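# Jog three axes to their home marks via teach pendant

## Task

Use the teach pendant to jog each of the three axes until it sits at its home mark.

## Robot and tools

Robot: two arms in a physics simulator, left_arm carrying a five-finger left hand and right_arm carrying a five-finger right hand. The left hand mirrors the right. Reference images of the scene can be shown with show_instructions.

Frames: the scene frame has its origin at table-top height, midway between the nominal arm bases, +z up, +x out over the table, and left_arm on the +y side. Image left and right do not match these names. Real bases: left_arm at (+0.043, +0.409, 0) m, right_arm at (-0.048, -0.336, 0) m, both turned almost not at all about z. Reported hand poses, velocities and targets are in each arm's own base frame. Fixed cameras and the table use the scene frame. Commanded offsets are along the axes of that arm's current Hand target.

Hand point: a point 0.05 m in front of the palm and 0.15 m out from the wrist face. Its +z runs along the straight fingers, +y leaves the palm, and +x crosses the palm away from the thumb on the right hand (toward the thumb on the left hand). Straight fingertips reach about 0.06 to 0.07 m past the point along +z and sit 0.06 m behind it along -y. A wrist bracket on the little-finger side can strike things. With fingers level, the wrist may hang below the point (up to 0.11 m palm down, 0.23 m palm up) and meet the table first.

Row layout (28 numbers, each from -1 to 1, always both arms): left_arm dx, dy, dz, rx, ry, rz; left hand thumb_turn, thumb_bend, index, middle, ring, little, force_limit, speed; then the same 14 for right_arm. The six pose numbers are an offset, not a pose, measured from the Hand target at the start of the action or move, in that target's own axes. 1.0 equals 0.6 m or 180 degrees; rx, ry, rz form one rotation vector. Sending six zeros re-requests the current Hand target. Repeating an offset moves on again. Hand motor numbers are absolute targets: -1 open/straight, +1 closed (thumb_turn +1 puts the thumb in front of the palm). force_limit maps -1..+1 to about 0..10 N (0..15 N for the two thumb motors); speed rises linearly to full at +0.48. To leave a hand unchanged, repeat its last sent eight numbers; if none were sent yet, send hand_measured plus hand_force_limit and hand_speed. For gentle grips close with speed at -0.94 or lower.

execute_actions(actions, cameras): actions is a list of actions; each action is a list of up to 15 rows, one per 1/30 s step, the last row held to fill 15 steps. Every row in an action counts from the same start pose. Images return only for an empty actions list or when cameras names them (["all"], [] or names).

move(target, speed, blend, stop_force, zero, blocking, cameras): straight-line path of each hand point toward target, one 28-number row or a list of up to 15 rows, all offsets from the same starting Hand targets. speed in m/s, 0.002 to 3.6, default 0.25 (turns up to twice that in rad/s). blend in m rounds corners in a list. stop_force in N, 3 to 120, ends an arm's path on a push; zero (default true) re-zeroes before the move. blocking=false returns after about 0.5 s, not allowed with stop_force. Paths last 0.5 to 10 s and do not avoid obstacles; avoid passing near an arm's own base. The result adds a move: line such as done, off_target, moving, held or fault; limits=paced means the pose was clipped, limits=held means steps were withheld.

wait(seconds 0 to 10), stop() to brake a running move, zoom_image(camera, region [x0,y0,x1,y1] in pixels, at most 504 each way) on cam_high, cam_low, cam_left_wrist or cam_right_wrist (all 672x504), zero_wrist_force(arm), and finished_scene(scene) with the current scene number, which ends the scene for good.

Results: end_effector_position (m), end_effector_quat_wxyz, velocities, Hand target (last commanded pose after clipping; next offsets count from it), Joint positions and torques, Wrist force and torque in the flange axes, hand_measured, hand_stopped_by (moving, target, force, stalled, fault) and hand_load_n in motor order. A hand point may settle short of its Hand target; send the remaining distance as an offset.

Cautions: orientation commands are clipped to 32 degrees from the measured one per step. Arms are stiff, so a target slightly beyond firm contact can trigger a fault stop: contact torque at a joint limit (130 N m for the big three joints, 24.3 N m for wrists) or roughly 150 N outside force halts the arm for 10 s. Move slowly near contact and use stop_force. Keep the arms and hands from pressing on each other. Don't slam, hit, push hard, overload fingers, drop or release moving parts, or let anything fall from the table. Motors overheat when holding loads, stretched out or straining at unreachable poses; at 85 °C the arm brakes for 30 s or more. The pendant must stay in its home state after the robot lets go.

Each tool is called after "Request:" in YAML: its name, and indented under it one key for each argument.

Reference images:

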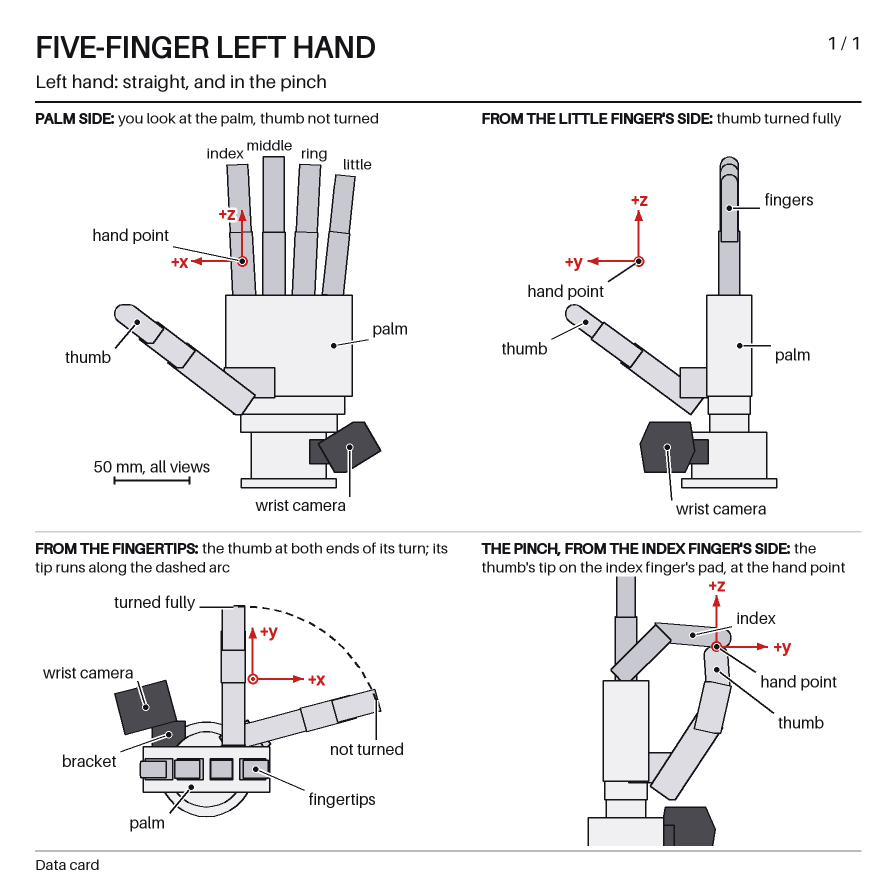

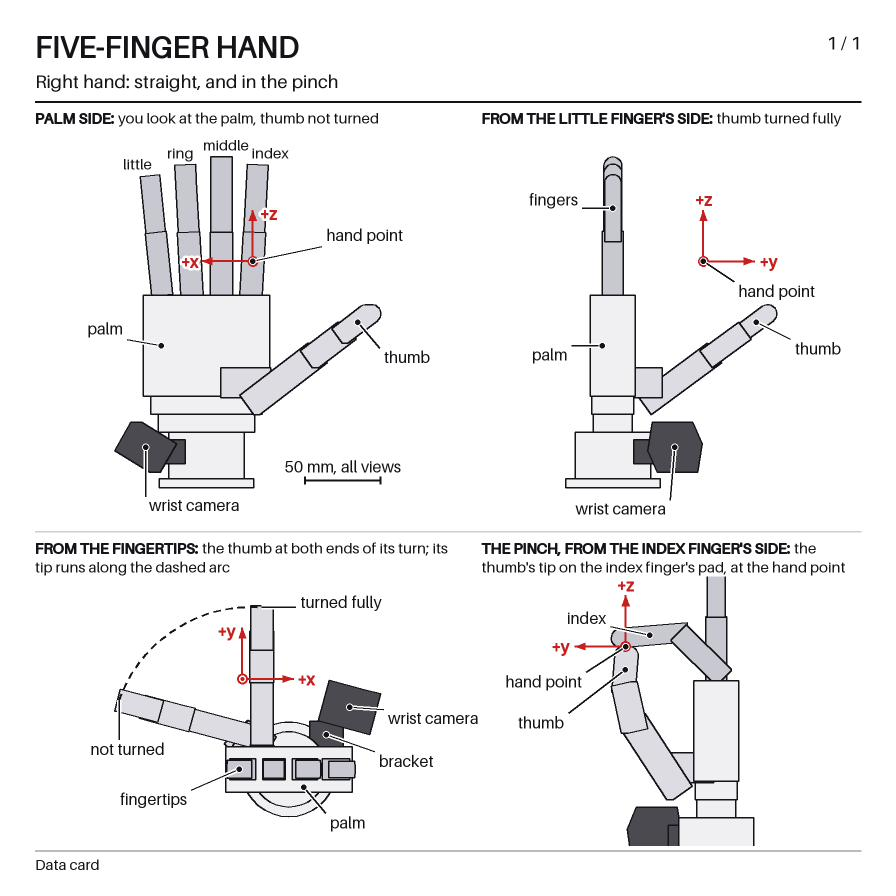

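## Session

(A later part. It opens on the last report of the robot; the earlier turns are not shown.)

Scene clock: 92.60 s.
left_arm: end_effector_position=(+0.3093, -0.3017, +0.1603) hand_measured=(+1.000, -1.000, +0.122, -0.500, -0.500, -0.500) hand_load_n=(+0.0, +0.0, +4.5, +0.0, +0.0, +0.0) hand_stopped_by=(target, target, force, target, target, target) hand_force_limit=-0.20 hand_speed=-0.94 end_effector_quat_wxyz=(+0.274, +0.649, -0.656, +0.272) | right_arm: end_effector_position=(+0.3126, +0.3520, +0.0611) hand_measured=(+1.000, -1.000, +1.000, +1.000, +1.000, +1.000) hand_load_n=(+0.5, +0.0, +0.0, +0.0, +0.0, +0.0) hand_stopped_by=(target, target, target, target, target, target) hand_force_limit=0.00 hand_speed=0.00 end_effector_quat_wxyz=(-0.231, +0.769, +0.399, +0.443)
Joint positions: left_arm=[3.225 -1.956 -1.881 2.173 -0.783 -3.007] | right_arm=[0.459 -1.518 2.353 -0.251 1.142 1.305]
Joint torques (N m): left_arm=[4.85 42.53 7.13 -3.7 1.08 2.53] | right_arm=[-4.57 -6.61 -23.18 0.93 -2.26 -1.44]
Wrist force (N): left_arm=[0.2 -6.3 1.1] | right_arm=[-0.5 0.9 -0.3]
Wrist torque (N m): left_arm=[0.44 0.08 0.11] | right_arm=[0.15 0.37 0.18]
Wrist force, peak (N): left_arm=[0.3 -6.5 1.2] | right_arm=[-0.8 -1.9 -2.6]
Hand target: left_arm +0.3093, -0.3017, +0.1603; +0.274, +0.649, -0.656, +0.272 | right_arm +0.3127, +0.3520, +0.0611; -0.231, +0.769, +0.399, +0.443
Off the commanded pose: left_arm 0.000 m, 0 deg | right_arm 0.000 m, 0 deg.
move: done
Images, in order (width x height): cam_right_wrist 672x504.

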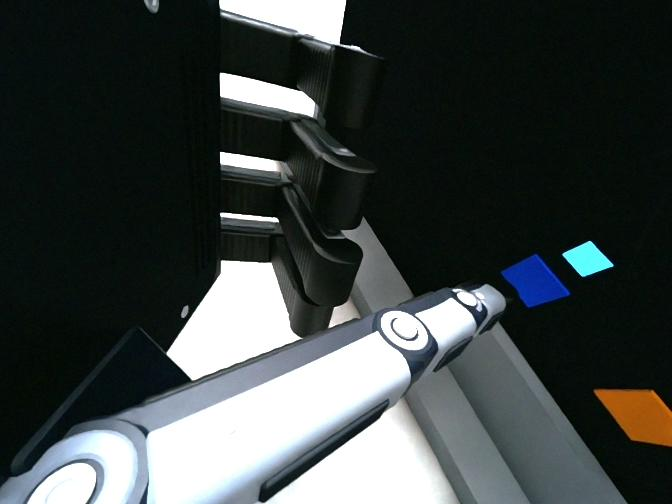

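Request:
move:
  target: [0,0,0,0,0,0,1,-1,0.35,-0.5,-0.5,-0.5,-0.2,-0.94,0.03335,0.042,-0.08513,0,0,0,1,-1,1,1,1,1,0,0]
  speed: 0.12

Request:
move:
  target: [0,0,0,0,0,0,1,-1,0.35,-0.5,-0.5,-0.5,-0.2,-0.94,0.00956,0.0273,0.01656,0,0,0,1,-1,1,1,1,1,0,0]
  speed: 0.015
  stop_force: 3
  cameras: ["cam_high"]

Request:
zoom_image:
  camera: "cam_high"
  region: [200, 220, 300, 300]

Scene clock: 94.60 s.
left_arm: end_effector_position=(+0.3093, -0.3017, +0.1603) hand_measured=(+1.000, -1.000, +0.122, -0.500, -0.500, -0.500) hand_load_n=(-0.5, +0.0, +4.0, +0.0, +0.0, +0.0) hand_stopped_by=(target, target, force, target, target, target) hand_force_limit=-0.20 hand_speed=-0.94 end_effector_quat_wxyz=(+0.274, +0.649, -0.656, +0.272) | right_arm: end_effector_position=(+0.3137, +0.3095, +0.1039) hand_measured=(+1.000, -1.000, +1.000, +1.000, +1.000, +1.000) hand_load_n=(+0.5, +0.0, +0.0, +0.0, +0.0, +0.0) hand_stopped_by=(target, target, target, target, target, target) hand_force_limit=0.00 hand_speed=0.00 end_effector_quat_wxyz=(-0.231, +0.769, +0.399, +0.443)
Joint positions: left_arm=[3.225 -1.956 -1.881 2.173 -0.783 -3.007] | right_arm=[0.268 -1.694 2.38 -0.042 0.986 1.179]
Joint torques (N m): left_arm=[4.19 42.45 7 -3.88 1.01 2.31] | right_arm=[-3.08 -18.54 -23.21 1.87 0.28 0.74]
Wrist force (N): left_arm=[0.3 -6.3 1.1] | right_arm=[-0.3 1.4 -0.5]
Wrist torque (N m): left_arm=[0.44 0.07 0.12] | right_arm=[0.22 0.32 0.23]
Wrist force, peak (N): left_arm=[0.5 -6.5 1.1] | right_arm=[0.0 1.8 -1.4]
Hand target: left_arm +0.3093, -0.3017, +0.1603; +0.274, +0.649, -0.656, +0.272 | right_arm +0.3138, +0.3095, +0.1040; -0.231, +0.769, +0.399, +0.443
Off the commanded pose: left_arm 0.000 m, 0 deg | right_arm 0.000 m, 0 deg.
move: done

Scene clock: 96.33 s.
left_arm: end_effector_position=(+0.3093, -0.3017, +0.1603) hand_measured=(+1.000, -1.000, +0.122, -0.500, -0.500, -0.500) hand_load_n=(+0.0, +0.0, +4.5, +0.0, +0.0, +0.0) hand_stopped_by=(target, target, force, target, target, target) hand_force_limit=-0.20 hand_speed=-0.94 end_effector_quat_wxyz=(+0.274, +0.649, -0.656, +0.272) | right_arm: end_effector_position=(+0.3277, +0.3095, +0.1040) hand_measured=(+1.000, -1.000, +1.000, +1.000, +1.000, +1.000) hand_load_n=(+0.5, +0.0, +0.0, +0.0, +0.0, +0.0) hand_stopped_by=(target, target, target, target, target, target) hand_force_limit=0.00 hand_speed=0.00 end_effector_quat_wxyz=(-0.231, +0.769, +0.399, +0.443)
Joint positions: left_arm=[3.225 -1.956 -1.881 2.173 -0.783 -3.007] | right_arm=[0.25 -1.663 2.355 -0.041 0.971 1.166]
Joint torques (N m): left_arm=[5.09 42.19 7.18 -3.79 1.05 2.46] | right_arm=[5.92 -21.07 -7.16 -0.8 1.61 1.81]
Wrist force (N): left_arm=[0.3 -6.4 1.3] | right_arm=[-0.8 -1.4 -2.0]
Wrist torque (N m): left_arm=[0.42 0.07 0.12] | right_arm=[0.00 0.39 0.23]
Wrist force, peak (N): left_arm=[0.4 -6.5 1.2] | right_arm=[-1.4 -6.6 -5.9]
Hand target: left_arm +0.3093, -0.3017, +0.1603; +0.274, +0.649, -0.656, +0.272 | right_arm +0.3277, +0.3095, +0.1040; -0.231, +0.769, +0.399, +0.443 (not the last commanded pose)
Off the commanded pose: left_arm 0.000 m, 0 deg | right_arm 0.006 m, 0 deg.
move: contact (right_arm)
Images, in order (width x height): cam_high 672x504.

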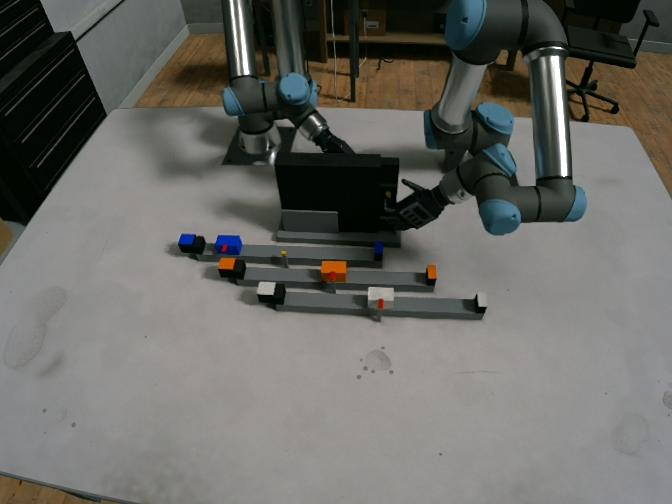

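Scaled by 5.040.

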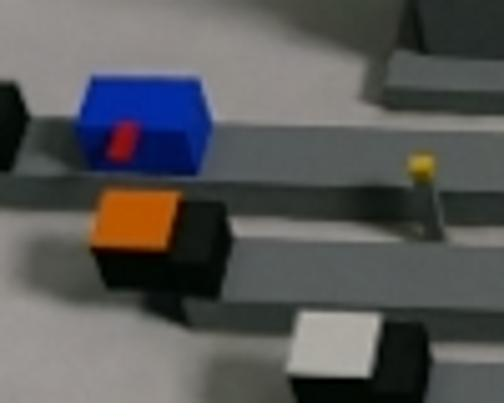

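Request:
wait:
  seconds: 9

Request:
wait:
  seconds: 8
  cameras: ["cam_high"]

Request:
zoom_image:
  camera: "cam_high"
  region: [200, 220, 300, 300]

Scene clock: 105.63 s.
left_arm: end_effector_position=(+0.3093, -0.3017, +0.1603) hand_measured=(+1.000, -1.000, +0.122, -0.500, -0.500, -0.500) hand_load_n=(+0.0, +0.0, +4.5, +0.0, +0.0, +0.0) hand_stopped_by=(target, target, force, target, target, target) hand_force_limit=-0.20 hand_speed=-0.94 end_effector_quat_wxyz=(+0.274, +0.649, -0.656, +0.272) | right_arm: end_effector_position=(+0.3277, +0.3095, +0.1040) hand_measured=(+1.000, -1.000, +1.000, +1.000, +1.000, +1.000) hand_load_n=(+0.5, -0.5, +0.0, +0.0, +0.0, +0.0) hand_stopped_by=(target, target, target, target, target, target) hand_force_limit=0.00 hand_speed=0.00 end_effector_quat_wxyz=(-0.231, +0.769, +0.399, +0.443)
Joint positions: left_arm=[3.225 -1.956 -1.881 2.173 -0.783 -3.007] | right_arm=[0.25 -1.663 2.355 -0.041 0.971 1.166]
Joint torques (N m): left_arm=[4.23 42.08 6.71 -3.63 0.87 2.22] | right_arm=[4.62 -22.19 -6.88 -0.71 0.6 1.78]
Wrist force (N): left_arm=[0.2 -6.3 1.2] | right_arm=[-0.6 -1.2 -2.2]
Wrist torque (N m): left_arm=[0.45 0.07 0.12] | right_arm=[0.04 0.35 0.25]
Wrist force, peak (N): left_arm=[0.4 -6.7 1.3] | right_arm=[-1.0 -1.3 -2.4]
Hand target: left_arm +0.3093, -0.3017, +0.1603; +0.274, +0.649, -0.656, +0.272 | right_arm +0.3277, +0.3095, +0.1040; -0.231, +0.769, +0.399, +0.443 (not the last commanded pose)
Off the commanded pose: left_arm 0.000 m, 0 deg | right_arm 0.006 m, 0 deg.
wait: 9.00 s; at rest from the start

Scene clock: 113.63 s.
left_arm: end_effector_position=(+0.3093, -0.3017, +0.1603) hand_measured=(+1.000, -1.000, +0.122, -0.500, -0.500, -0.500) hand_load_n=(+0.0, +0.0, +4.0, +0.0, +0.5, +0.0) hand_stopped_by=(target, target, force, target, target, target) hand_force_limit=-0.20 hand_speed=-0.94 end_effector_quat_wxyz=(+0.274, +0.649, -0.656, +0.272) | right_arm: end_effector_position=(+0.3277, +0.3095, +0.1040) hand_measured=(+1.000, -1.000, +1.000, +1.000, +1.000, +1.000) hand_load_n=(+0.5, -0.5, +0.0, +0.0, +0.0, +0.0) hand_stopped_by=(target, target, target, target, target, target) hand_force_limit=0.00 hand_speed=0.00 end_effector_quat_wxyz=(-0.231, +0.769, +0.399, +0.443)
Joint positions: left_arm=[3.225 -1.956 -1.881 2.173 -0.783 -3.007] | right_arm=[0.25 -1.663 2.355 -0.041 0.971 1.166]
Joint torques (N m): left_arm=[4.1 42.18 6.67 -3.57 0.88 2.34] | right_arm=[5.88 -23.11 -8.02 0.05 -0.04 1.57]
Wrist force (N): left_arm=[0.4 -6.4 0.9] | right_arm=[-0.6 -1.5 -1.9]
Wrist torque (N m): left_arm=[0.46 0.03 0.13] | right_arm=[-0.03 0.35 0.24]
Wrist force, peak (N): left_arm=[0.3 -6.8 1.3] | right_arm=[-0.7 -1.3 -2.4]
Hand target: left_arm +0.3093, -0.3017, +0.1603; +0.274, +0.649, -0.656, +0.272 | right_arm +0.3277, +0.3095, +0.1040; -0.231, +0.769, +0.399, +0.443 (not the last commanded pose)
Off the commanded pose: left_arm 0.000 m, 0 deg | right_arm 0.006 m, 0 deg.
wait: 8.00 s; at rest by 0.17 s
Images, in order (width x height): cam_high 672x504.

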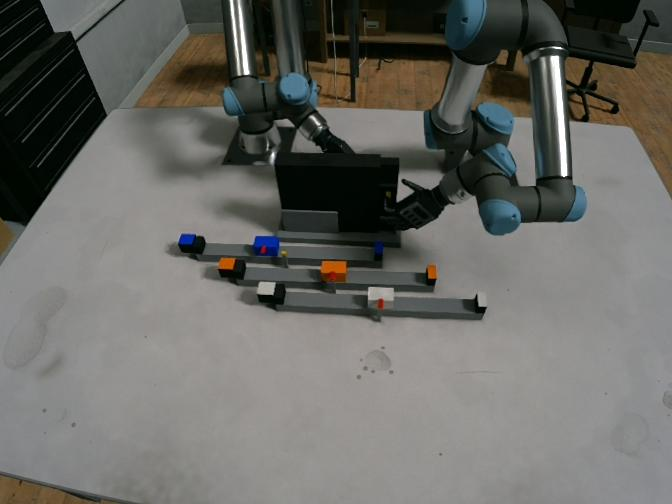

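Scaled by 5.040.

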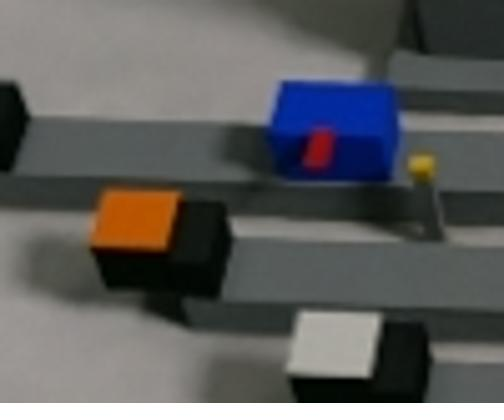

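Request:
wait:
  seconds: 3.5

Request:
move:
  target: [0,0,0,0,0,0,1,-1,0.35,-0.5,-0.5,-0.5,-0.2,-0.94,-0.0067,-0.0191,-0.0116,0,0,0,1,-1,1,1,1,1,0,0]
  speed: 0.1
  cameras: ["cam_high"]

Request:
zoom_image:
  camera: "cam_high"
  region: [230, 230, 305, 290]

Scene clock: 118.20 s.
left_arm: end_effector_position=(+0.3093, -0.3017, +0.1603) hand_measured=(+1.000, -1.000, +0.122, -0.500, -0.500, -0.500) hand_load_n=(+0.0, +0.0, +4.0, +0.0, +0.0, +0.0) hand_stopped_by=(target, target, force, target, target, target) hand_force_limit=-0.20 hand_speed=-0.94 end_effector_quat_wxyz=(+0.274, +0.649, -0.656, +0.272) | right_arm: end_effector_position=(+0.3277, +0.3095, +0.1040) hand_measured=(+1.000, -1.000, +1.000, +1.000, +1.000, +1.000) hand_load_n=(+0.5, +0.0, +0.0, +0.0, +0.5, +0.0) hand_stopped_by=(target, target, target, target, target, target) hand_force_limit=0.00 hand_speed=0.00 end_effector_quat_wxyz=(-0.231, +0.769, +0.399, +0.443)
Joint positions: left_arm=[3.225 -1.956 -1.881 2.173 -0.783 -3.007] | right_arm=[0.25 -1.663 2.355 -0.041 0.971 1.166]
Joint torques (N m): left_arm=[4.32 41.49 6.6 -3.36 0.79 2.29] | right_arm=[5.84 -21.64 -8.22 0.33 -0.59 1.43]
Wrist force (N): left_arm=[0.2 -6.5 1.2] | right_arm=[-0.7 -1.1 -2.0]
Wrist torque (N m): left_arm=[0.42 0.07 0.12] | right_arm=[0.04 0.37 0.25]
Wrist force, peak (N): left_arm=[0.4 -6.7 1.1] | right_arm=[-0.5 -1.5 -2.3]
Hand target: left_arm +0.3093, -0.3017, +0.1603; +0.274, +0.649, -0.656, +0.272 | right_arm +0.3277, +0.3095, +0.1040; -0.231, +0.769, +0.399, +0.443 (not the last commanded pose)
Off the commanded pose: left_arm 0.000 m, 0 deg | right_arm 0.006 m, 0 deg.
wait: 3.50 s; at rest from the start

Scene clock: 118.90 s.
left_arm: end_effector_position=(+0.3093, -0.3017, +0.1603) hand_measured=(+1.000, -1.000, +0.122, -0.500, -0.500, -0.500) hand_load_n=(+0.0, +0.0, +4.0, +0.0, +0.0, +0.0) hand_stopped_by=(target, target, force, target, target, target) hand_force_limit=-0.20 hand_speed=-0.94 end_effector_quat_wxyz=(+0.274, +0.649, -0.656, +0.272) | right_arm: end_effector_position=(+0.3136, +0.3095, +0.1039) hand_measured=(+1.000, -1.000, +1.000, +1.000, +1.000, +1.000) hand_load_n=(+0.0, +0.0, +0.0, +0.0, +0.0, +0.0) hand_stopped_by=(target, target, target, target, target, target) hand_force_limit=0.00 hand_speed=0.00 end_effector_quat_wxyz=(-0.231, +0.769, +0.399, +0.443)
Joint positions: left_arm=[3.225 -1.956 -1.881 2.173 -0.783 -3.007] | right_arm=[0.268 -1.694 2.381 -0.042 0.986 1.179]
Joint torques (N m): left_arm=[4.37 42.2 7.42 -3.39 0.87 2.31] | right_arm=[-4.85 -0.29 -23.39 -0.35 -1.87 -0.98]
Wrist force (N): left_arm=[0.3 -6.2 1.2] | right_arm=[-0.2 1.2 -0.8]
Wrist torque (N m): left_arm=[0.45 0.06 0.12] | right_arm=[0.22 0.31 0.22]
Wrist force, peak (N): left_arm=[0.4 -6.4 1.3] | right_arm=[-0.2 -1.0 -2.2]
Hand target: left_arm +0.3093, -0.3017, +0.1603; +0.274, +0.649, -0.656, +0.272 | right_arm +0.3137, +0.3095, +0.1040; -0.231, +0.769, +0.399, +0.443
Off the commanded pose: left_arm 0.000 m, 0 deg | right_arm 0.000 m, 0 deg.
move: done
Images, in order (width x height): cam_high 672x504.

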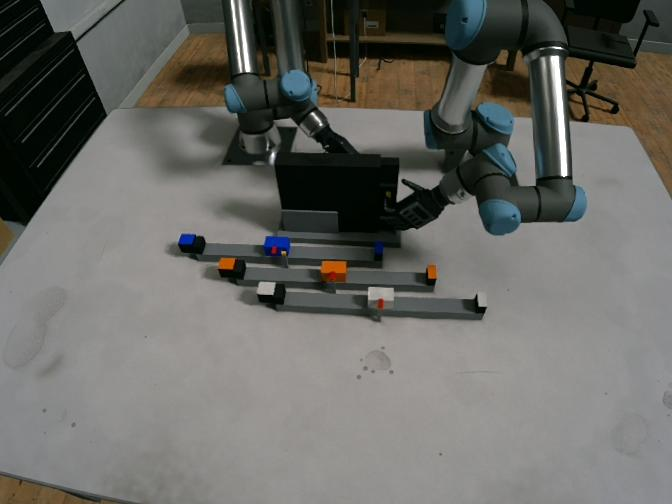

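Scaled by 6.720.

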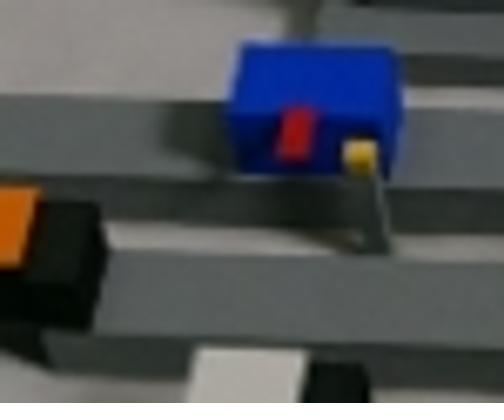

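Request:
move:
  target: [0,0,0,0,0,0,1,-1,0.35,-0.5,-0.5,-0.5,-0.2,-0.94,0.00956,0.0273,0.01656,0,0,0,1,-1,1,1,1,1,0,0]
  speed: 0.015
  stop_force: 3

Request:
wait:
  seconds: 3.2

Request:
move:
  target: [0,0,0,0,0,0,1,-1,0.35,-0.5,-0.5,-0.5,-0.2,-0.94,-0.0067,-0.0191,-0.0116,0,0,0,1,-1,1,1,1,1,0,0]
  speed: 0.1
  cameras: ["cam_high"]

Request:
zoom_image:
  camera: "cam_high"
  region: [230, 230, 305, 290]

Request:
zoom_image:
  camera: "cam_high"
  region: [320, 255, 395, 325]

Scene clock: 121.67 s.
left_arm: end_effector_position=(+0.3093, -0.3017, +0.1603) hand_measured=(+1.000, -1.000, +0.122, -0.500, -0.500, -0.500) hand_load_n=(+0.0, +0.0, +4.0, +0.0, +0.0, +0.0) hand_stopped_by=(target, target, force, target, target, target) hand_force_limit=-0.20 hand_speed=-0.94 end_effector_quat_wxyz=(+0.274, +0.649, -0.656, +0.272) | right_arm: end_effector_position=(+0.3278, +0.3095, +0.1039) hand_measured=(+1.000, -1.000, +1.000, +1.000, +1.000, +1.000) hand_load_n=(+0.5, +0.0, +0.0, +0.0, +0.0, +0.0) hand_stopped_by=(target, target, target, target, target, target) hand_force_limit=0.00 hand_speed=0.00 end_effector_quat_wxyz=(-0.231, +0.769, +0.399, +0.443)
Joint positions: left_arm=[3.225 -1.956 -1.881 2.173 -0.783 -3.007] | right_arm=[0.25 -1.662 2.355 -0.041 0.971 1.166]
Joint torques (N m): left_arm=[3.98 41.49 6.69 -3.44 0.73 2.25] | right_arm=[5.74 -21.27 -7.93 -1.15 1.67 1.82]
Wrist force (N): left_arm=[0.3 -6.4 1.3] | right_arm=[-0.7 -1.4 -2.0]
Wrist torque (N m): left_arm=[0.43 0.05 0.12] | right_arm=[0.00 0.37 0.24]
Wrist force, peak (N): left_arm=[0.4 -6.6 1.2] | right_arm=[-1.5 -7.6 -6.4]
Hand target: left_arm +0.3093, -0.3017, +0.1603; +0.274, +0.649, -0.656, +0.272 | right_arm +0.3278, +0.3095, +0.1040; -0.231, +0.769, +0.399, +0.443 (not the last commanded pose)
Off the commanded pose: left_arm 0.000 m, 0 deg | right_arm 0.006 m, 0 deg.
move: contact (right_arm)

Scene clock: 124.87 s.
left_arm: end_effector_position=(+0.3093, -0.3017, +0.1603) hand_measured=(+1.000, -1.000, +0.122, -0.500, -0.500, -0.500) hand_load_n=(+0.0, +0.0, +4.5, +0.0, +0.0, +0.0) hand_stopped_by=(target, target, force, target, target, target) hand_force_limit=-0.20 hand_speed=-0.94 end_effector_quat_wxyz=(+0.274, +0.649, -0.656, +0.272) | right_arm: end_effector_position=(+0.3278, +0.3095, +0.1040) hand_measured=(+1.000, -1.000, +1.000, +1.000, +1.000, +1.000) hand_load_n=(+0.5, +0.0, +0.5, +0.0, +0.0, +0.0) hand_stopped_by=(target, target, target, target, target, target) hand_force_limit=0.00 hand_speed=0.00 end_effector_quat_wxyz=(-0.231, +0.769, +0.399, +0.443)
Joint positions: left_arm=[3.225 -1.956 -1.881 2.173 -0.783 -3.007] | right_arm=[0.25 -1.662 2.355 -0.041 0.971 1.166]
Joint torques (N m): left_arm=[4.57 41.91 7.08 -3.33 0.69 2.2] | right_arm=[6.79 -22.44 -7.63 -0.63 1.1 1.89]
Wrist force (N): left_arm=[0.6 -6.4 1.1] | right_arm=[-1.0 -1.2 -2.1]
Wrist torque (N m): left_arm=[0.44 0.01 0.14] | right_arm=[0.05 0.41 0.23]
Wrist force, peak (N): left_arm=[0.3 -6.8 1.1] | right_arm=[-0.8 -1.6 -2.4]
Hand target: left_arm +0.3093, -0.3017, +0.1603; +0.274, +0.649, -0.656, +0.272 | right_arm +0.3278, +0.3095, +0.1040; -0.231, +0.769, +0.399, +0.443 (not the last commanded pose)
Off the commanded pose: left_arm 0.000 m, 0 deg | right_arm 0.006 m, 0 deg.
wait: 3.20 s; at rest by 0.17 s

Scene clock: 125.57 s.
left_arm: end_effector_position=(+0.3093, -0.3017, +0.1603) hand_measured=(+1.000, -1.000, +0.122, -0.500, -0.500, -0.500) hand_load_n=(+0.0, +0.0, +4.0, +0.0, +0.0, +0.0) hand_stopped_by=(target, target, force, target, target, target) hand_force_limit=-0.20 hand_speed=-0.94 end_effector_quat_wxyz=(+0.274, +0.649, -0.656, +0.272) | right_arm: end_effector_position=(+0.3136, +0.3095, +0.1039) hand_measured=(+1.000, -1.000, +1.000, +1.000, +1.000, +1.000) hand_load_n=(+0.5, +0.0, -0.5, +0.0, +0.0, +0.0) hand_stopped_by=(target, target, target, target, target, target) hand_force_limit=0.00 hand_speed=0.00 end_effector_quat_wxyz=(-0.231, +0.769, +0.399, +0.443)
Joint positions: left_arm=[3.225 -1.956 -1.881 2.173 -0.783 -3.007] | right_arm=[0.268 -1.694 2.381 -0.042 0.986 1.179]
Joint torques (N m): left_arm=[4.07 41.73 7.15 -3.38 0.7 2.2] | right_arm=[-5.24 -1.56 -25.53 -0.24 -2.02 -1.15]
Wrist force (N): left_arm=[0.5 -6.4 1.1] | right_arm=[0.0 1.1 -0.1]
Wrist torque (N m): left_arm=[0.43 0.03 0.14] | right_arm=[0.16 0.27 0.23]
Wrist force, peak (N): left_arm=[0.3 -6.6 1.2] | right_arm=[-0.6 -1.3 -2.1]
Hand target: left_arm +0.3093, -0.3017, +0.1603; +0.274, +0.649, -0.656, +0.272 | right_arm +0.3138, +0.3095, +0.1040; -0.231, +0.769, +0.399, +0.443
Off the commanded pose: left_arm 0.000 m, 0 deg | right_arm 0.000 m, 0 deg.
move: done
Images, in order (width x height): cam_high 672x504.

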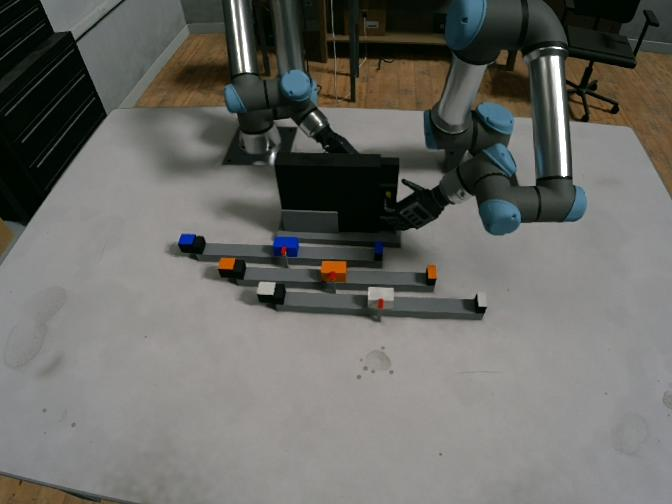

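Scaled by 6.720.

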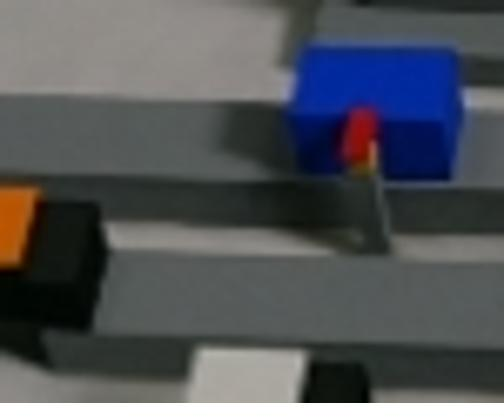

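Scaled by 6.720.

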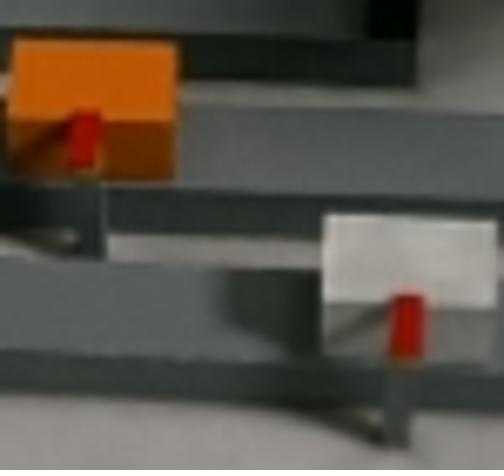

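Request:
move:
  target:
    - [0,0,0,0,0,0,1,-1,0.35,-0.5,-0.5,-0.5,-0.2,-0.94,-0.0287,-0.0819,-0.0497,0,0,0,1,-1,-1,-1,-1,-1,0,0]
    - [0,0,0,0,0,0,1,-1,0.35,-0.5,-0.5,-0.5,-0.2,-0.94,0.42428,-0.04912,-0.33172,0,0,0,1,-1,-1,-1,-1,-1,0,0]
    - [0,0,0,0,0,0,1,-1,0.35,-0.5,-0.5,-0.5,-0.2,-0.94,0.46262,0.41247,-0.25182,-0.2183,-0.1535,0.2184,1,-1,-1,-1,-1,-1,0,0]
    - [0,0,0,0,0,0,1,-1,0.35,-0.5,-0.5,-0.5,-0.2,-0.94,0.13065,0.41247,-0.06015,-0.2183,-0.1535,0.2184,1,-1,-1,-1,-1,-1,0,0]
  speed: [0.12, 0.3, 0.35, 0.2]
  blend: [0.02, 0.05, 0.05, 0]
  cameras: ["cam_high", "cam_right_wrist"]

Scene clock: 132.30 s.
left_arm: end_effector_position=(+0.3093, -0.3017, +0.1603) hand_measured=(+1.000, -1.000, +0.122, -0.500, -0.500, -0.500) hand_load_n=(+0.0, +0.0, +4.0, +0.0, +0.0, +0.0) hand_stopped_by=(target, target, force, target, target, target) hand_force_limit=-0.20 hand_speed=-0.94 end_effector_quat_wxyz=(+0.274, +0.649, -0.656, +0.272) | right_arm: end_effector_position=(+0.5211, +0.1739, +0.1896) hand_measured=(+1.000, -1.000, -1.000, -1.000, -1.000, -1.000) hand_load_n=(+0.0, +0.0, +0.0, +0.0, +0.0, -0.5) hand_stopped_by=(target, target, target, target, target, target) hand_force_limit=0.00 hand_speed=0.00 end_effector_quat_wxyz=(+0.000, +0.966, +0.000, +0.258)
Joint positions: left_arm=[3.225 -1.956 -1.881 2.173 -0.783 -3.007] | right_arm=[0.226 -1.164 1.375 0.849 1.683 1.768]
Joint torques (N m): left_arm=[4.21 41.46 7.45 -3.35 0.53 2.08] | right_arm=[1.57 -45.94 -10.54 0.42 -2.04 -1.23]
Wrist force (N): left_arm=[0.3 -6.6 1.1] | right_arm=[-0.1 0.6 0.0]
Wrist torque (N m): left_arm=[0.40 0.05 0.13] | right_arm=[0.10 0.10 0.23]
Wrist force, peak (N): left_arm=[0.4 -6.7 1.0] | right_arm=[-2.7 0.2 0.1]
Hand target: left_arm +0.3093, -0.3017, +0.1603; +0.274, +0.649, -0.656, +0.272 | right_arm +0.5211, +0.1739, +0.1896; +0.000, +0.966, +0.000, +0.258
Off the commanded pose: left_arm 0.000 m, 0 deg | right_arm 0.000 m, 0 deg.
move: done
Images, in order (width x height): cam_high 672x504, cam_right_wrist 672x504.

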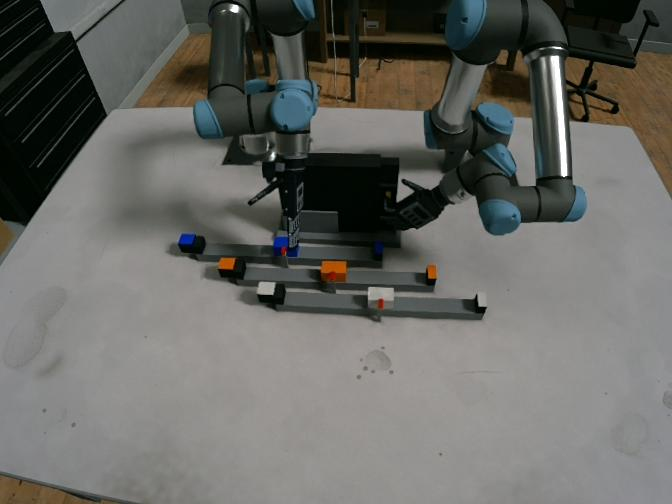

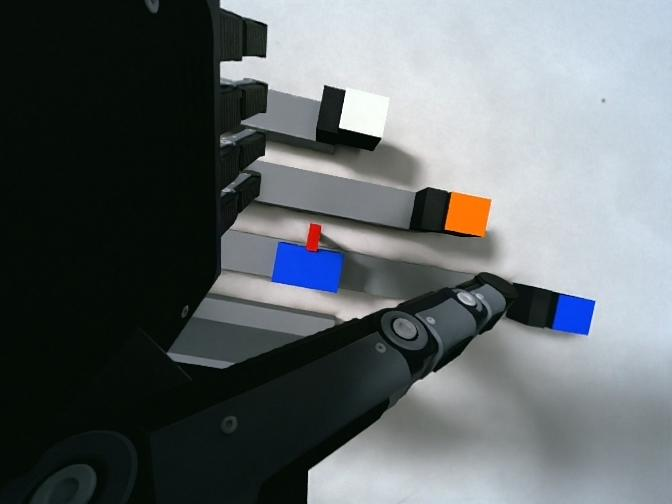

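Request:
zoom_image:
  camera: "cam_right_wrist"
  region: [292, 212, 340, 260]

Scaled by 10.500.

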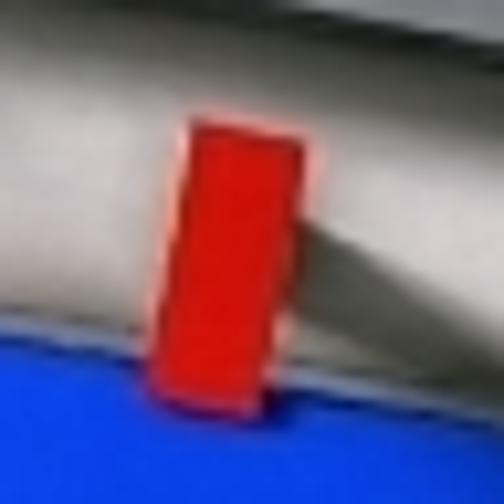

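Request:
move:
  target: [0,0,0,0,0,0,1,-1,0.35,-0.5,-0.5,-0.5,-0.2,-0.94,0.1299,-0.2383,0.075,0,0,0,1,-1,-1,-1,-1,-1,0,0]
  speed: 0.25
  cameras: ["cam_right_wrist"]

Request:
zoom_image:
  camera: "cam_right_wrist"
  region: [300, 222, 360, 282]

Scene clock: 134.67 s.
left_arm: end_effector_position=(+0.3093, -0.3017, +0.1603) hand_measured=(+1.000, -1.000, +0.122, -0.500, -0.500, -0.500) hand_load_n=(+0.0, +0.0, +4.5, +0.0, +0.0, +0.0) hand_stopped_by=(target, target, force, target, target, target) hand_force_limit=-0.20 hand_speed=-0.94 end_effector_quat_wxyz=(+0.274, +0.649, -0.656, +0.272) | right_arm: end_effector_position=(+0.6112, +0.3168, +0.1895) hand_measured=(+1.000, -1.000, -1.000, -1.000, -1.000, -1.000) hand_load_n=(+0.0, +0.0, +0.0, +0.0, +0.0, +0.0) hand_stopped_by=(target, target, target, target, target, target) hand_force_limit=0.00 hand_speed=0.00 end_effector_quat_wxyz=(+0.000, +0.966, +0.000, +0.258)
Joint positions: left_arm=[3.225 -1.956 -1.881 2.173 -0.783 -3.007] | right_arm=[0.423 -0.72 0.655 1.152 1.777 1.943]
Joint torques (N m): left_arm=[4.61 41.95 6.69 -3.3 0.55 2.12] | right_arm=[6.01 -43.96 -28.96 2.45 -2 -1.89]
Wrist force (N): left_arm=[0.3 -6.4 1.2] | right_arm=[-0.1 0.1 -0.2]
Wrist torque (N m): left_arm=[0.42 0.07 0.12] | right_arm=[0.07 0.10 0.24]
Wrist force, peak (N): left_arm=[0.3 -6.6 1.1] | right_arm=[-0.9 2.5 -0.7]
Hand target: left_arm +0.3093, -0.3017, +0.1603; +0.274, +0.649, -0.656, +0.272 | right_arm +0.6112, +0.3169, +0.1895; +0.000, +0.966, +0.000, +0.258
Off the commanded pose: left_arm 0.000 m, 0 deg | right_arm 0.000 m, 0 deg.
move: done
Images, in order (width x height): cam_right_wrist 672x504.

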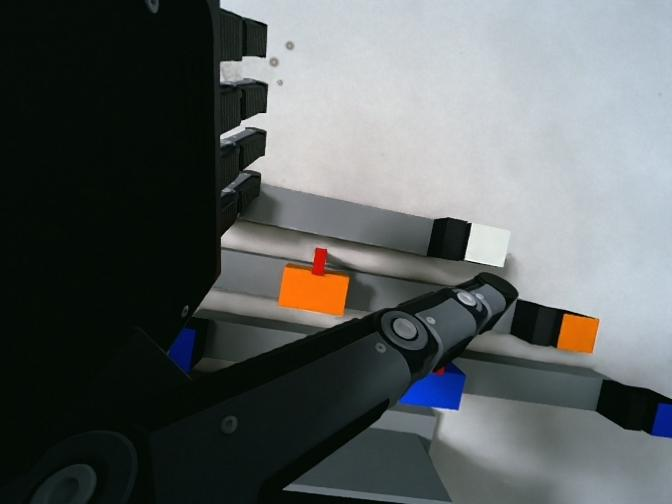

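Scaled by 8.400.

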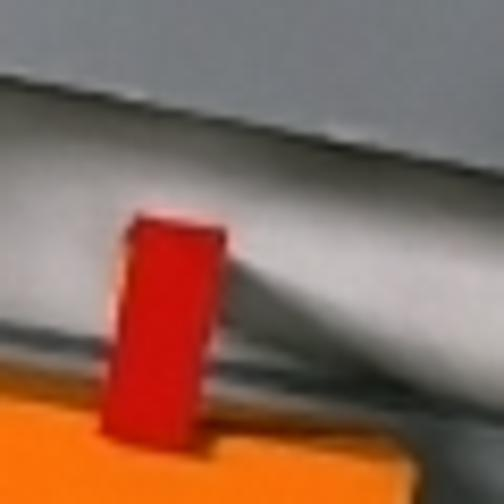

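Request:
zoom_image:
  camera: "cam_right_wrist"
  region: [306, 242, 334, 270]

Request:
move:
  target: [0,0,0,0,0,0,1,-1,0.35,-0.5,-0.5,-0.5,-0.2,-0.94,-0.0159,-0.2,-0.0481,0,0,0,1,-1,-1,-1,-1,-1,0,0]
  speed: 0.25
  cameras: ["cam_right_wrist"]

Request:
zoom_image:
  camera: "cam_right_wrist"
  region: [300, 180, 360, 240]

Scaled by 18.000.

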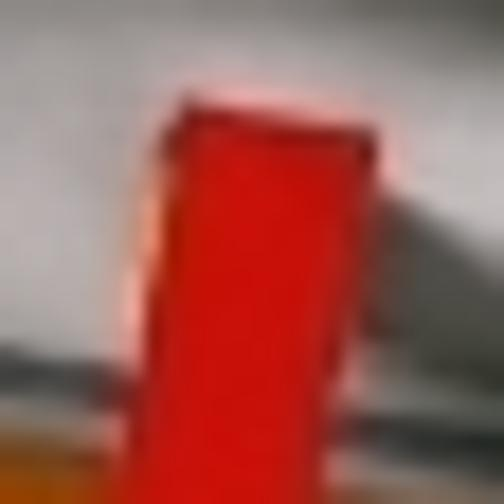

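Scene clock: 136.23 s.
left_arm: end_effector_position=(+0.3093, -0.3017, +0.1603) hand_measured=(+1.000, -1.000, +0.122, -0.500, -0.500, -0.500) hand_load_n=(+0.0, +0.0, +4.0, +0.0, +0.0, +0.0) hand_stopped_by=(target, target, force, target, target, target) hand_force_limit=-0.20 hand_speed=-0.94 end_effector_quat_wxyz=(+0.274, +0.649, -0.656, +0.272) | right_arm: end_effector_position=(+0.5877, +0.4359, +0.2093) hand_measured=(+1.000, -1.000, -1.000, -1.000, -1.000, -1.000) hand_load_n=(+0.5, +0.0, +0.0, +0.0, +0.0, +0.0) hand_stopped_by=(target, target, target, target, target, target) hand_force_limit=0.00 hand_speed=0.00 end_effector_quat_wxyz=(-0.024, +0.958, +0.010, +0.287)
Joint positions: left_arm=[3.225 -1.956 -1.881 2.173 -0.783 -3.007] | right_arm=[0.597 -0.426 0.035 1.436 1.839 2.073]
Joint torques (N m): left_arm=[4.45 41.51 7.04 -3.38 0.5 2.1] | right_arm=[7.87 -50.65 -15.28 0.73 2.32 1.88]
Wrist force (N): left_arm=[0.5 -6.1 1.0] | right_arm=[-0.2 0.2 -0.2]
Wrist torque (N m): left_arm=[0.47 0.04 0.12] | right_arm=[0.08 0.11 0.24]
Wrist force, peak (N): left_arm=[0.4 -6.6 0.9] | right_arm=[0.0 2.5 0.5]
Hand target: left_arm +0.3093, -0.3017, +0.1603; +0.274, +0.649, -0.656, +0.272 | right_arm +0.5886, +0.4369, +0.2098; +0.000, +0.966, +0.000, +0.258
Off the commanded pose: left_arm 0.000 m, 0 deg | right_arm 0.001 m, 5 deg.
elbow stopped short (right arm): the move would have taken joint 3 (elbow) straighter than the controller allows.
move: off_target (right_arm)
Images, in order (width x height): cam_right_wrist 672x504.

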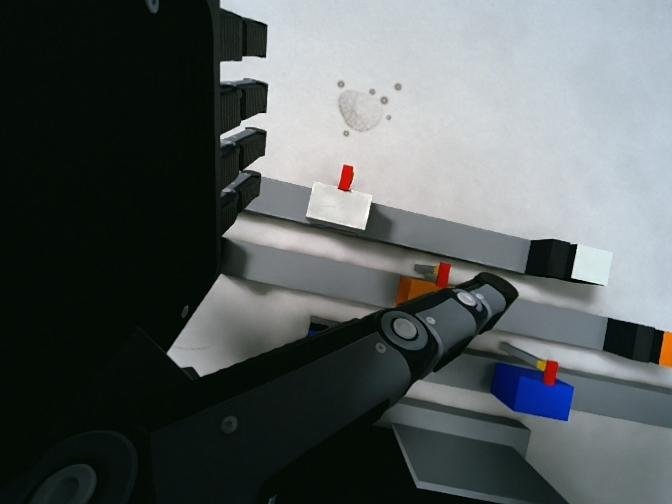

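Scaled by 8.400.

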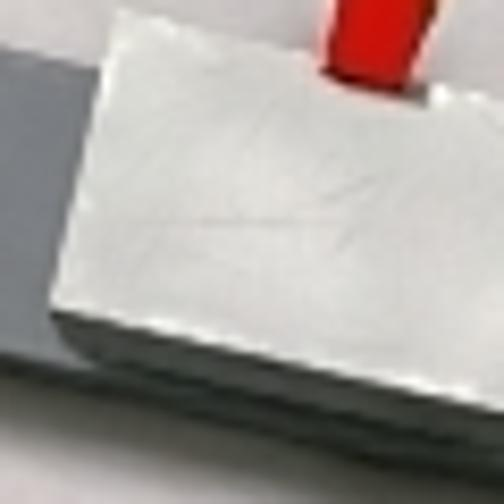

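Request:
zoom_image:
  camera: "cam_right_wrist"
  region: [326, 156, 366, 196]

Request:
zoom_image:
  camera: "cam_right_wrist"
  region: [400, 245, 470, 315]

Request:
zoom_image:
  camera: "cam_right_wrist"
  region: [500, 335, 590, 425]

Scaled by 12.600.

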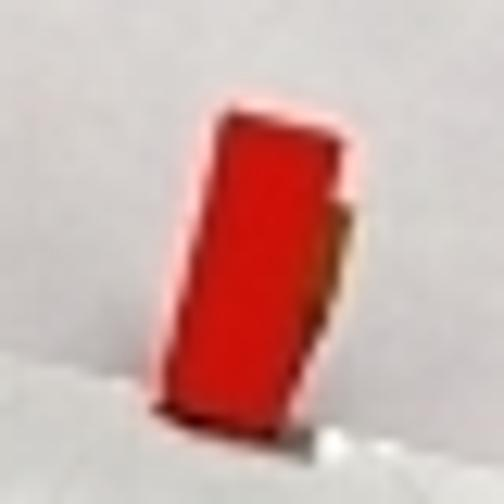

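Scaled by 7.200.

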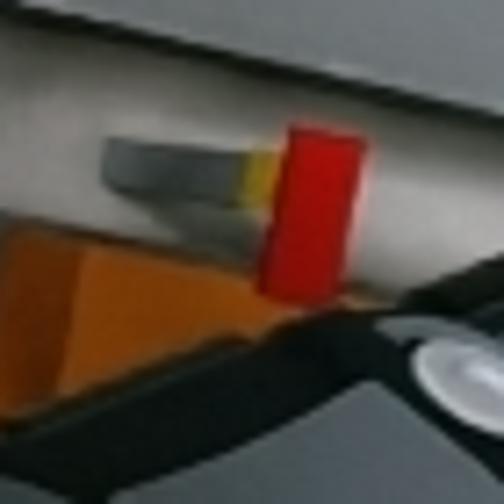

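Scaled by 5.600.

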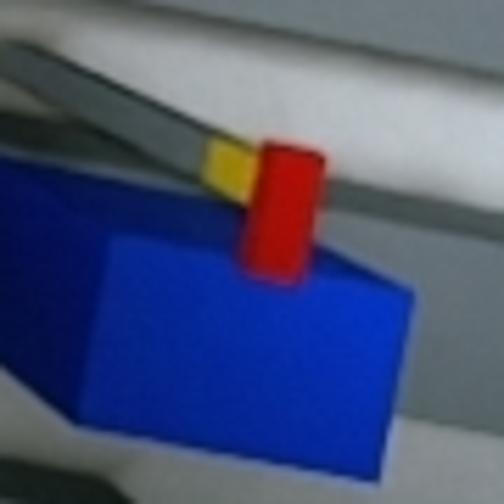

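Request:
move:
  target: [0,0,0,0,0,0,1,-1,0.35,-0.5,-0.5,-0.5,-0.2,-0.94,-0.057,0.0115,0.0533,0,0,0,1,-1,-1,-1,-1,-1,0,0]
  speed: 0.15
  cameras: ["cam_right_wrist"]

Request:
zoom_image:
  camera: "cam_right_wrist"
  region: [310, 130, 360, 180]

Scene clock: 139.67 s.
left_arm: end_effector_position=(+0.3093, -0.3017, +0.1603) hand_measured=(+1.000, -1.000, +0.122, -0.500, -0.500, -0.500) hand_load_n=(+0.0, +0.0, +4.5, +0.0, +0.0, +0.0) hand_stopped_by=(target, target, force, target, target, target) hand_force_limit=-0.20 hand_speed=-0.94 end_effector_quat_wxyz=(+0.274, +0.649, -0.656, +0.272) | right_arm: end_effector_position=(+0.5748, +0.4300, +0.1652) hand_measured=(+1.000, -1.000, -1.000, -1.000, -1.000, -1.000) hand_load_n=(+0.0, +0.0, +0.0, +0.0, +0.0, +0.0) hand_stopped_by=(target, target, target, target, target, target) hand_force_limit=0.00 hand_speed=0.00 end_effector_quat_wxyz=(+0.000, +0.966, +0.000, +0.258)
Joint positions: left_arm=[3.225 -1.956 -1.881 2.173 -0.783 -3.007] | right_arm=[0.603 -0.479 0.27 1.338 1.857 2.109]
Joint torques (N m): left_arm=[4.03 41.67 6.95 -3.43 0.42 2.08] | right_arm=[-4.8 -47.72 -26.96 2.52 -1.59 -0.81]
Wrist force (N): left_arm=[0.3 -6.5 1.1] | right_arm=[-0.1 0.4 -0.2]
Wrist torque (N m): left_arm=[0.42 0.06 0.13] | right_arm=[0.11 0.08 0.23]
Wrist force, peak (N): left_arm=[0.3 -6.6 1.1] | right_arm=[0.4 0.4 -1.4]
Hand target: left_arm +0.3093, -0.3017, +0.1603; +0.274, +0.649, -0.656, +0.272 | right_arm +0.5749, +0.4300, +0.1650; +0.000, +0.966, +0.000, +0.258
Off the commanded pose: left_arm 0.000 m, 0 deg | right_arm 0.000 m, 0 deg.
move: done
Images, in order (width x height): cam_right_wrist 672x504.

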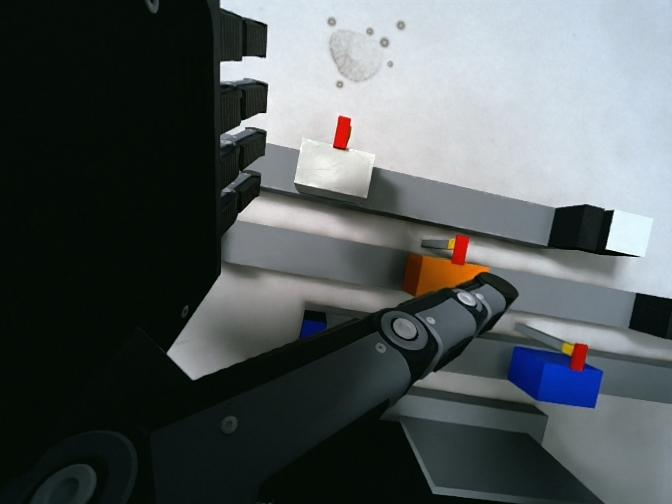

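Scaled by 10.080.

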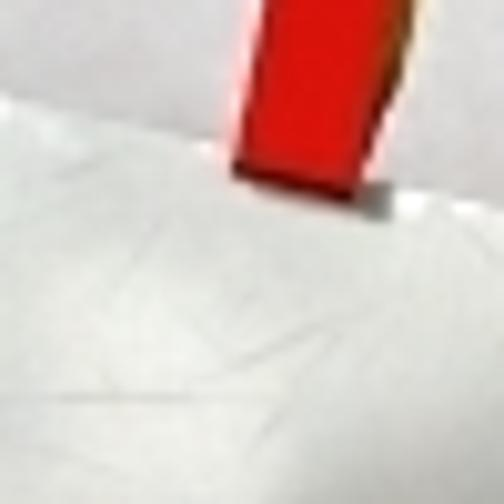

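Request:
zoom_image:
  camera: "cam_right_wrist"
  region: [322, 110, 362, 150]

Request:
zoom_image:
  camera: "cam_right_wrist"
  region: [415, 220, 485, 290]

Request:
zoom_image:
  camera: "cam_right_wrist"
  region: [510, 320, 600, 410]

Scaled by 12.600.

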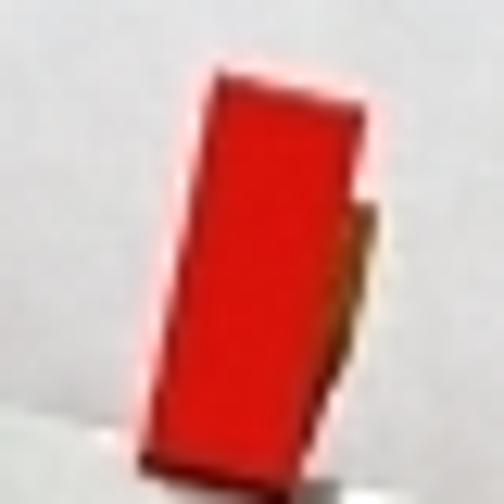

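Scaled by 7.200.

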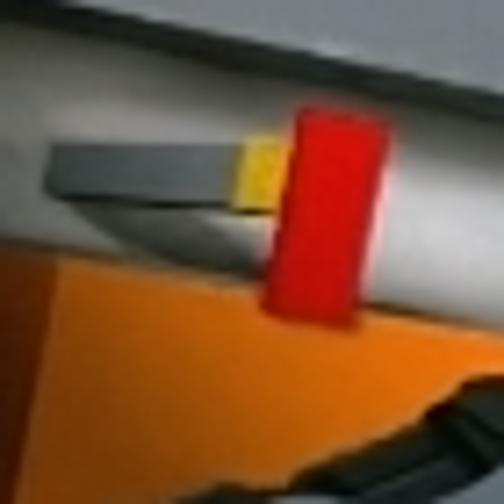

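Scaled by 5.600.

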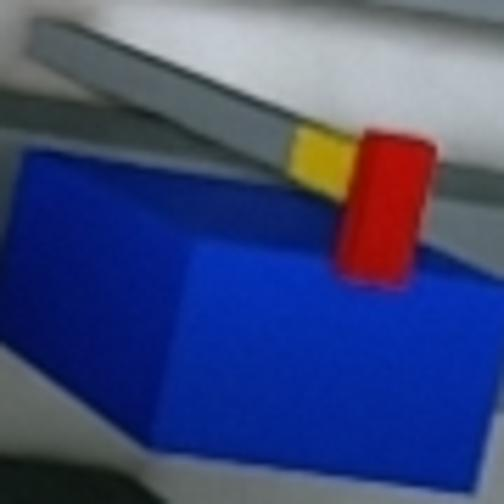

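Request:
move:
  target:
    - [0,0,0,0,0,0,1,-1,0.35,-0.5,-0.5,-0.5,-0.2,-0.94,0.14755,0.21667,-0.40555,0,0,0,1,-1,1,1,1,1,0,0]
    - [0,0,0,0,0,0,1,-1,0.35,-0.5,-0.5,-0.5,-0.2,-0.94,-0.2306,0.25,-0.62388,0.2183,0.1535,-0.2184,1,-1,1,1,1,1,0,0]
    - [0,0,0,0,0,0,1,-1,0.35,-0.5,-0.5,-0.5,-0.2,-0.94,-0.52532,0.28333,-0.1301,0.2183,0.1535,-0.2184,1,-1,1,1,1,1,0,0]
    - [0,0,0,0,0,0,1,-1,0.35,-0.5,-0.5,-0.5,-0.2,-0.94,-0.46512,0.28333,-0.0684,0.2183,0.1535,-0.2184,1,-1,1,1,1,1,0,0]
  speed: [0.25, 0.35, 0.3, 0.1]
  blend: [0.05, 0.05, 0.02, 0]
  cameras: ["cam_high", "cam_right_wrist"]

Scene clock: 149.40 s.
left_arm: end_effector_position=(+0.3093, -0.3017, +0.1603) hand_measured=(+1.000, -1.000, +0.122, -0.500, -0.500, -0.500) hand_load_n=(+0.0, +0.0, +4.5, +0.0, +0.0, +0.0) hand_stopped_by=(target, target, force, target, target, target) hand_force_limit=-0.20 hand_speed=-0.94 end_effector_quat_wxyz=(+0.274, +0.649, -0.656, +0.272) | right_arm: end_effector_position=(+0.3124, +0.2601, +0.0614) hand_measured=(+1.000, -1.000, +1.000, +1.000, +1.000, +1.000) hand_load_n=(+0.0, +0.0, +0.5, +0.0, +0.0, +0.0) hand_stopped_by=(target, target, target, target, target, target) hand_force_limit=0.00 hand_speed=0.00 end_effector_quat_wxyz=(-0.231, +0.769, +0.399, +0.443)
Joint positions: left_arm=[3.225 -1.956 -1.881 2.173 -0.783 -3.007] | right_arm=[-0.023 -1.644 2.531 -0.08 0.766 0.928]
Joint torques (N m): left_arm=[4.3 41.14 7.06 -3.31 0.17 1.92] | right_arm=[-5.36 -0.64 -7.79 1.36 -1.92 -2.15]
Wrist force (N): left_arm=[0.2 -6.5 1.1] | right_arm=[-0.1 0.8 -0.6]
Wrist torque (N m): left_arm=[0.42 0.07 0.12] | right_arm=[0.13 0.31 0.23]
Wrist force, peak (N): left_arm=[0.4 -6.7 1.3] | right_arm=[-0.8 -0.5 2.2]
Hand target: left_arm +0.3093, -0.3017, +0.1603; +0.274, +0.649, -0.656, +0.272 | right_arm +0.3124, +0.2601, +0.0613; -0.231, +0.769, +0.399, +0.443
Off the commanded pose: left_arm 0.000 m, 0 deg | right_arm 0.000 m, 0 deg.
elbow stopped short (right arm): the move would have taken joint 3 (elbow) straighter than the controller allows.
move: done
Images, in order (width x height): cam_high 672x504, cam_right_wrist 672x504.

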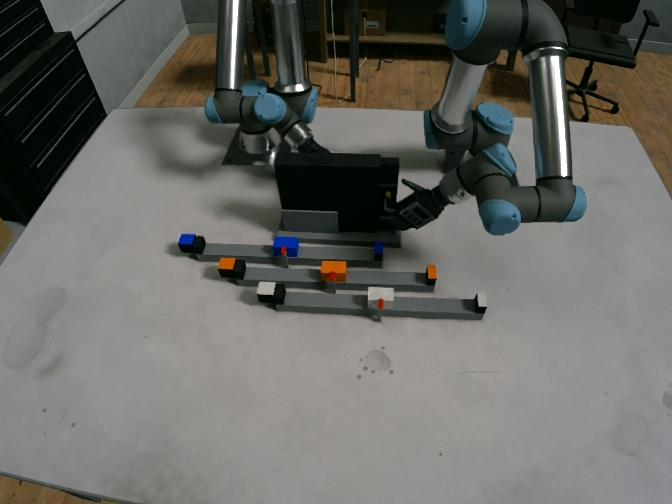

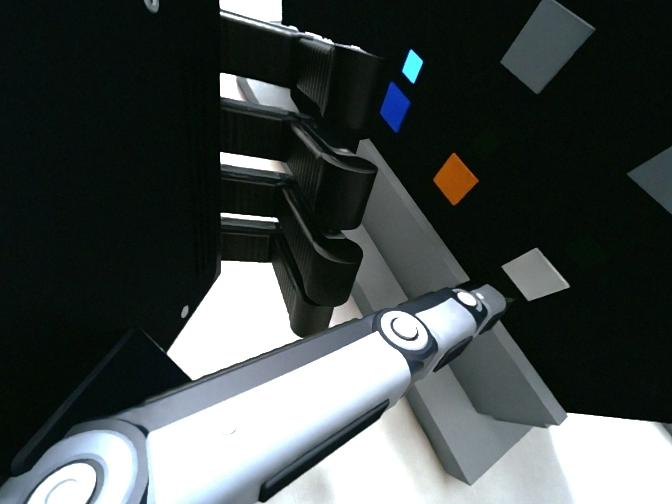

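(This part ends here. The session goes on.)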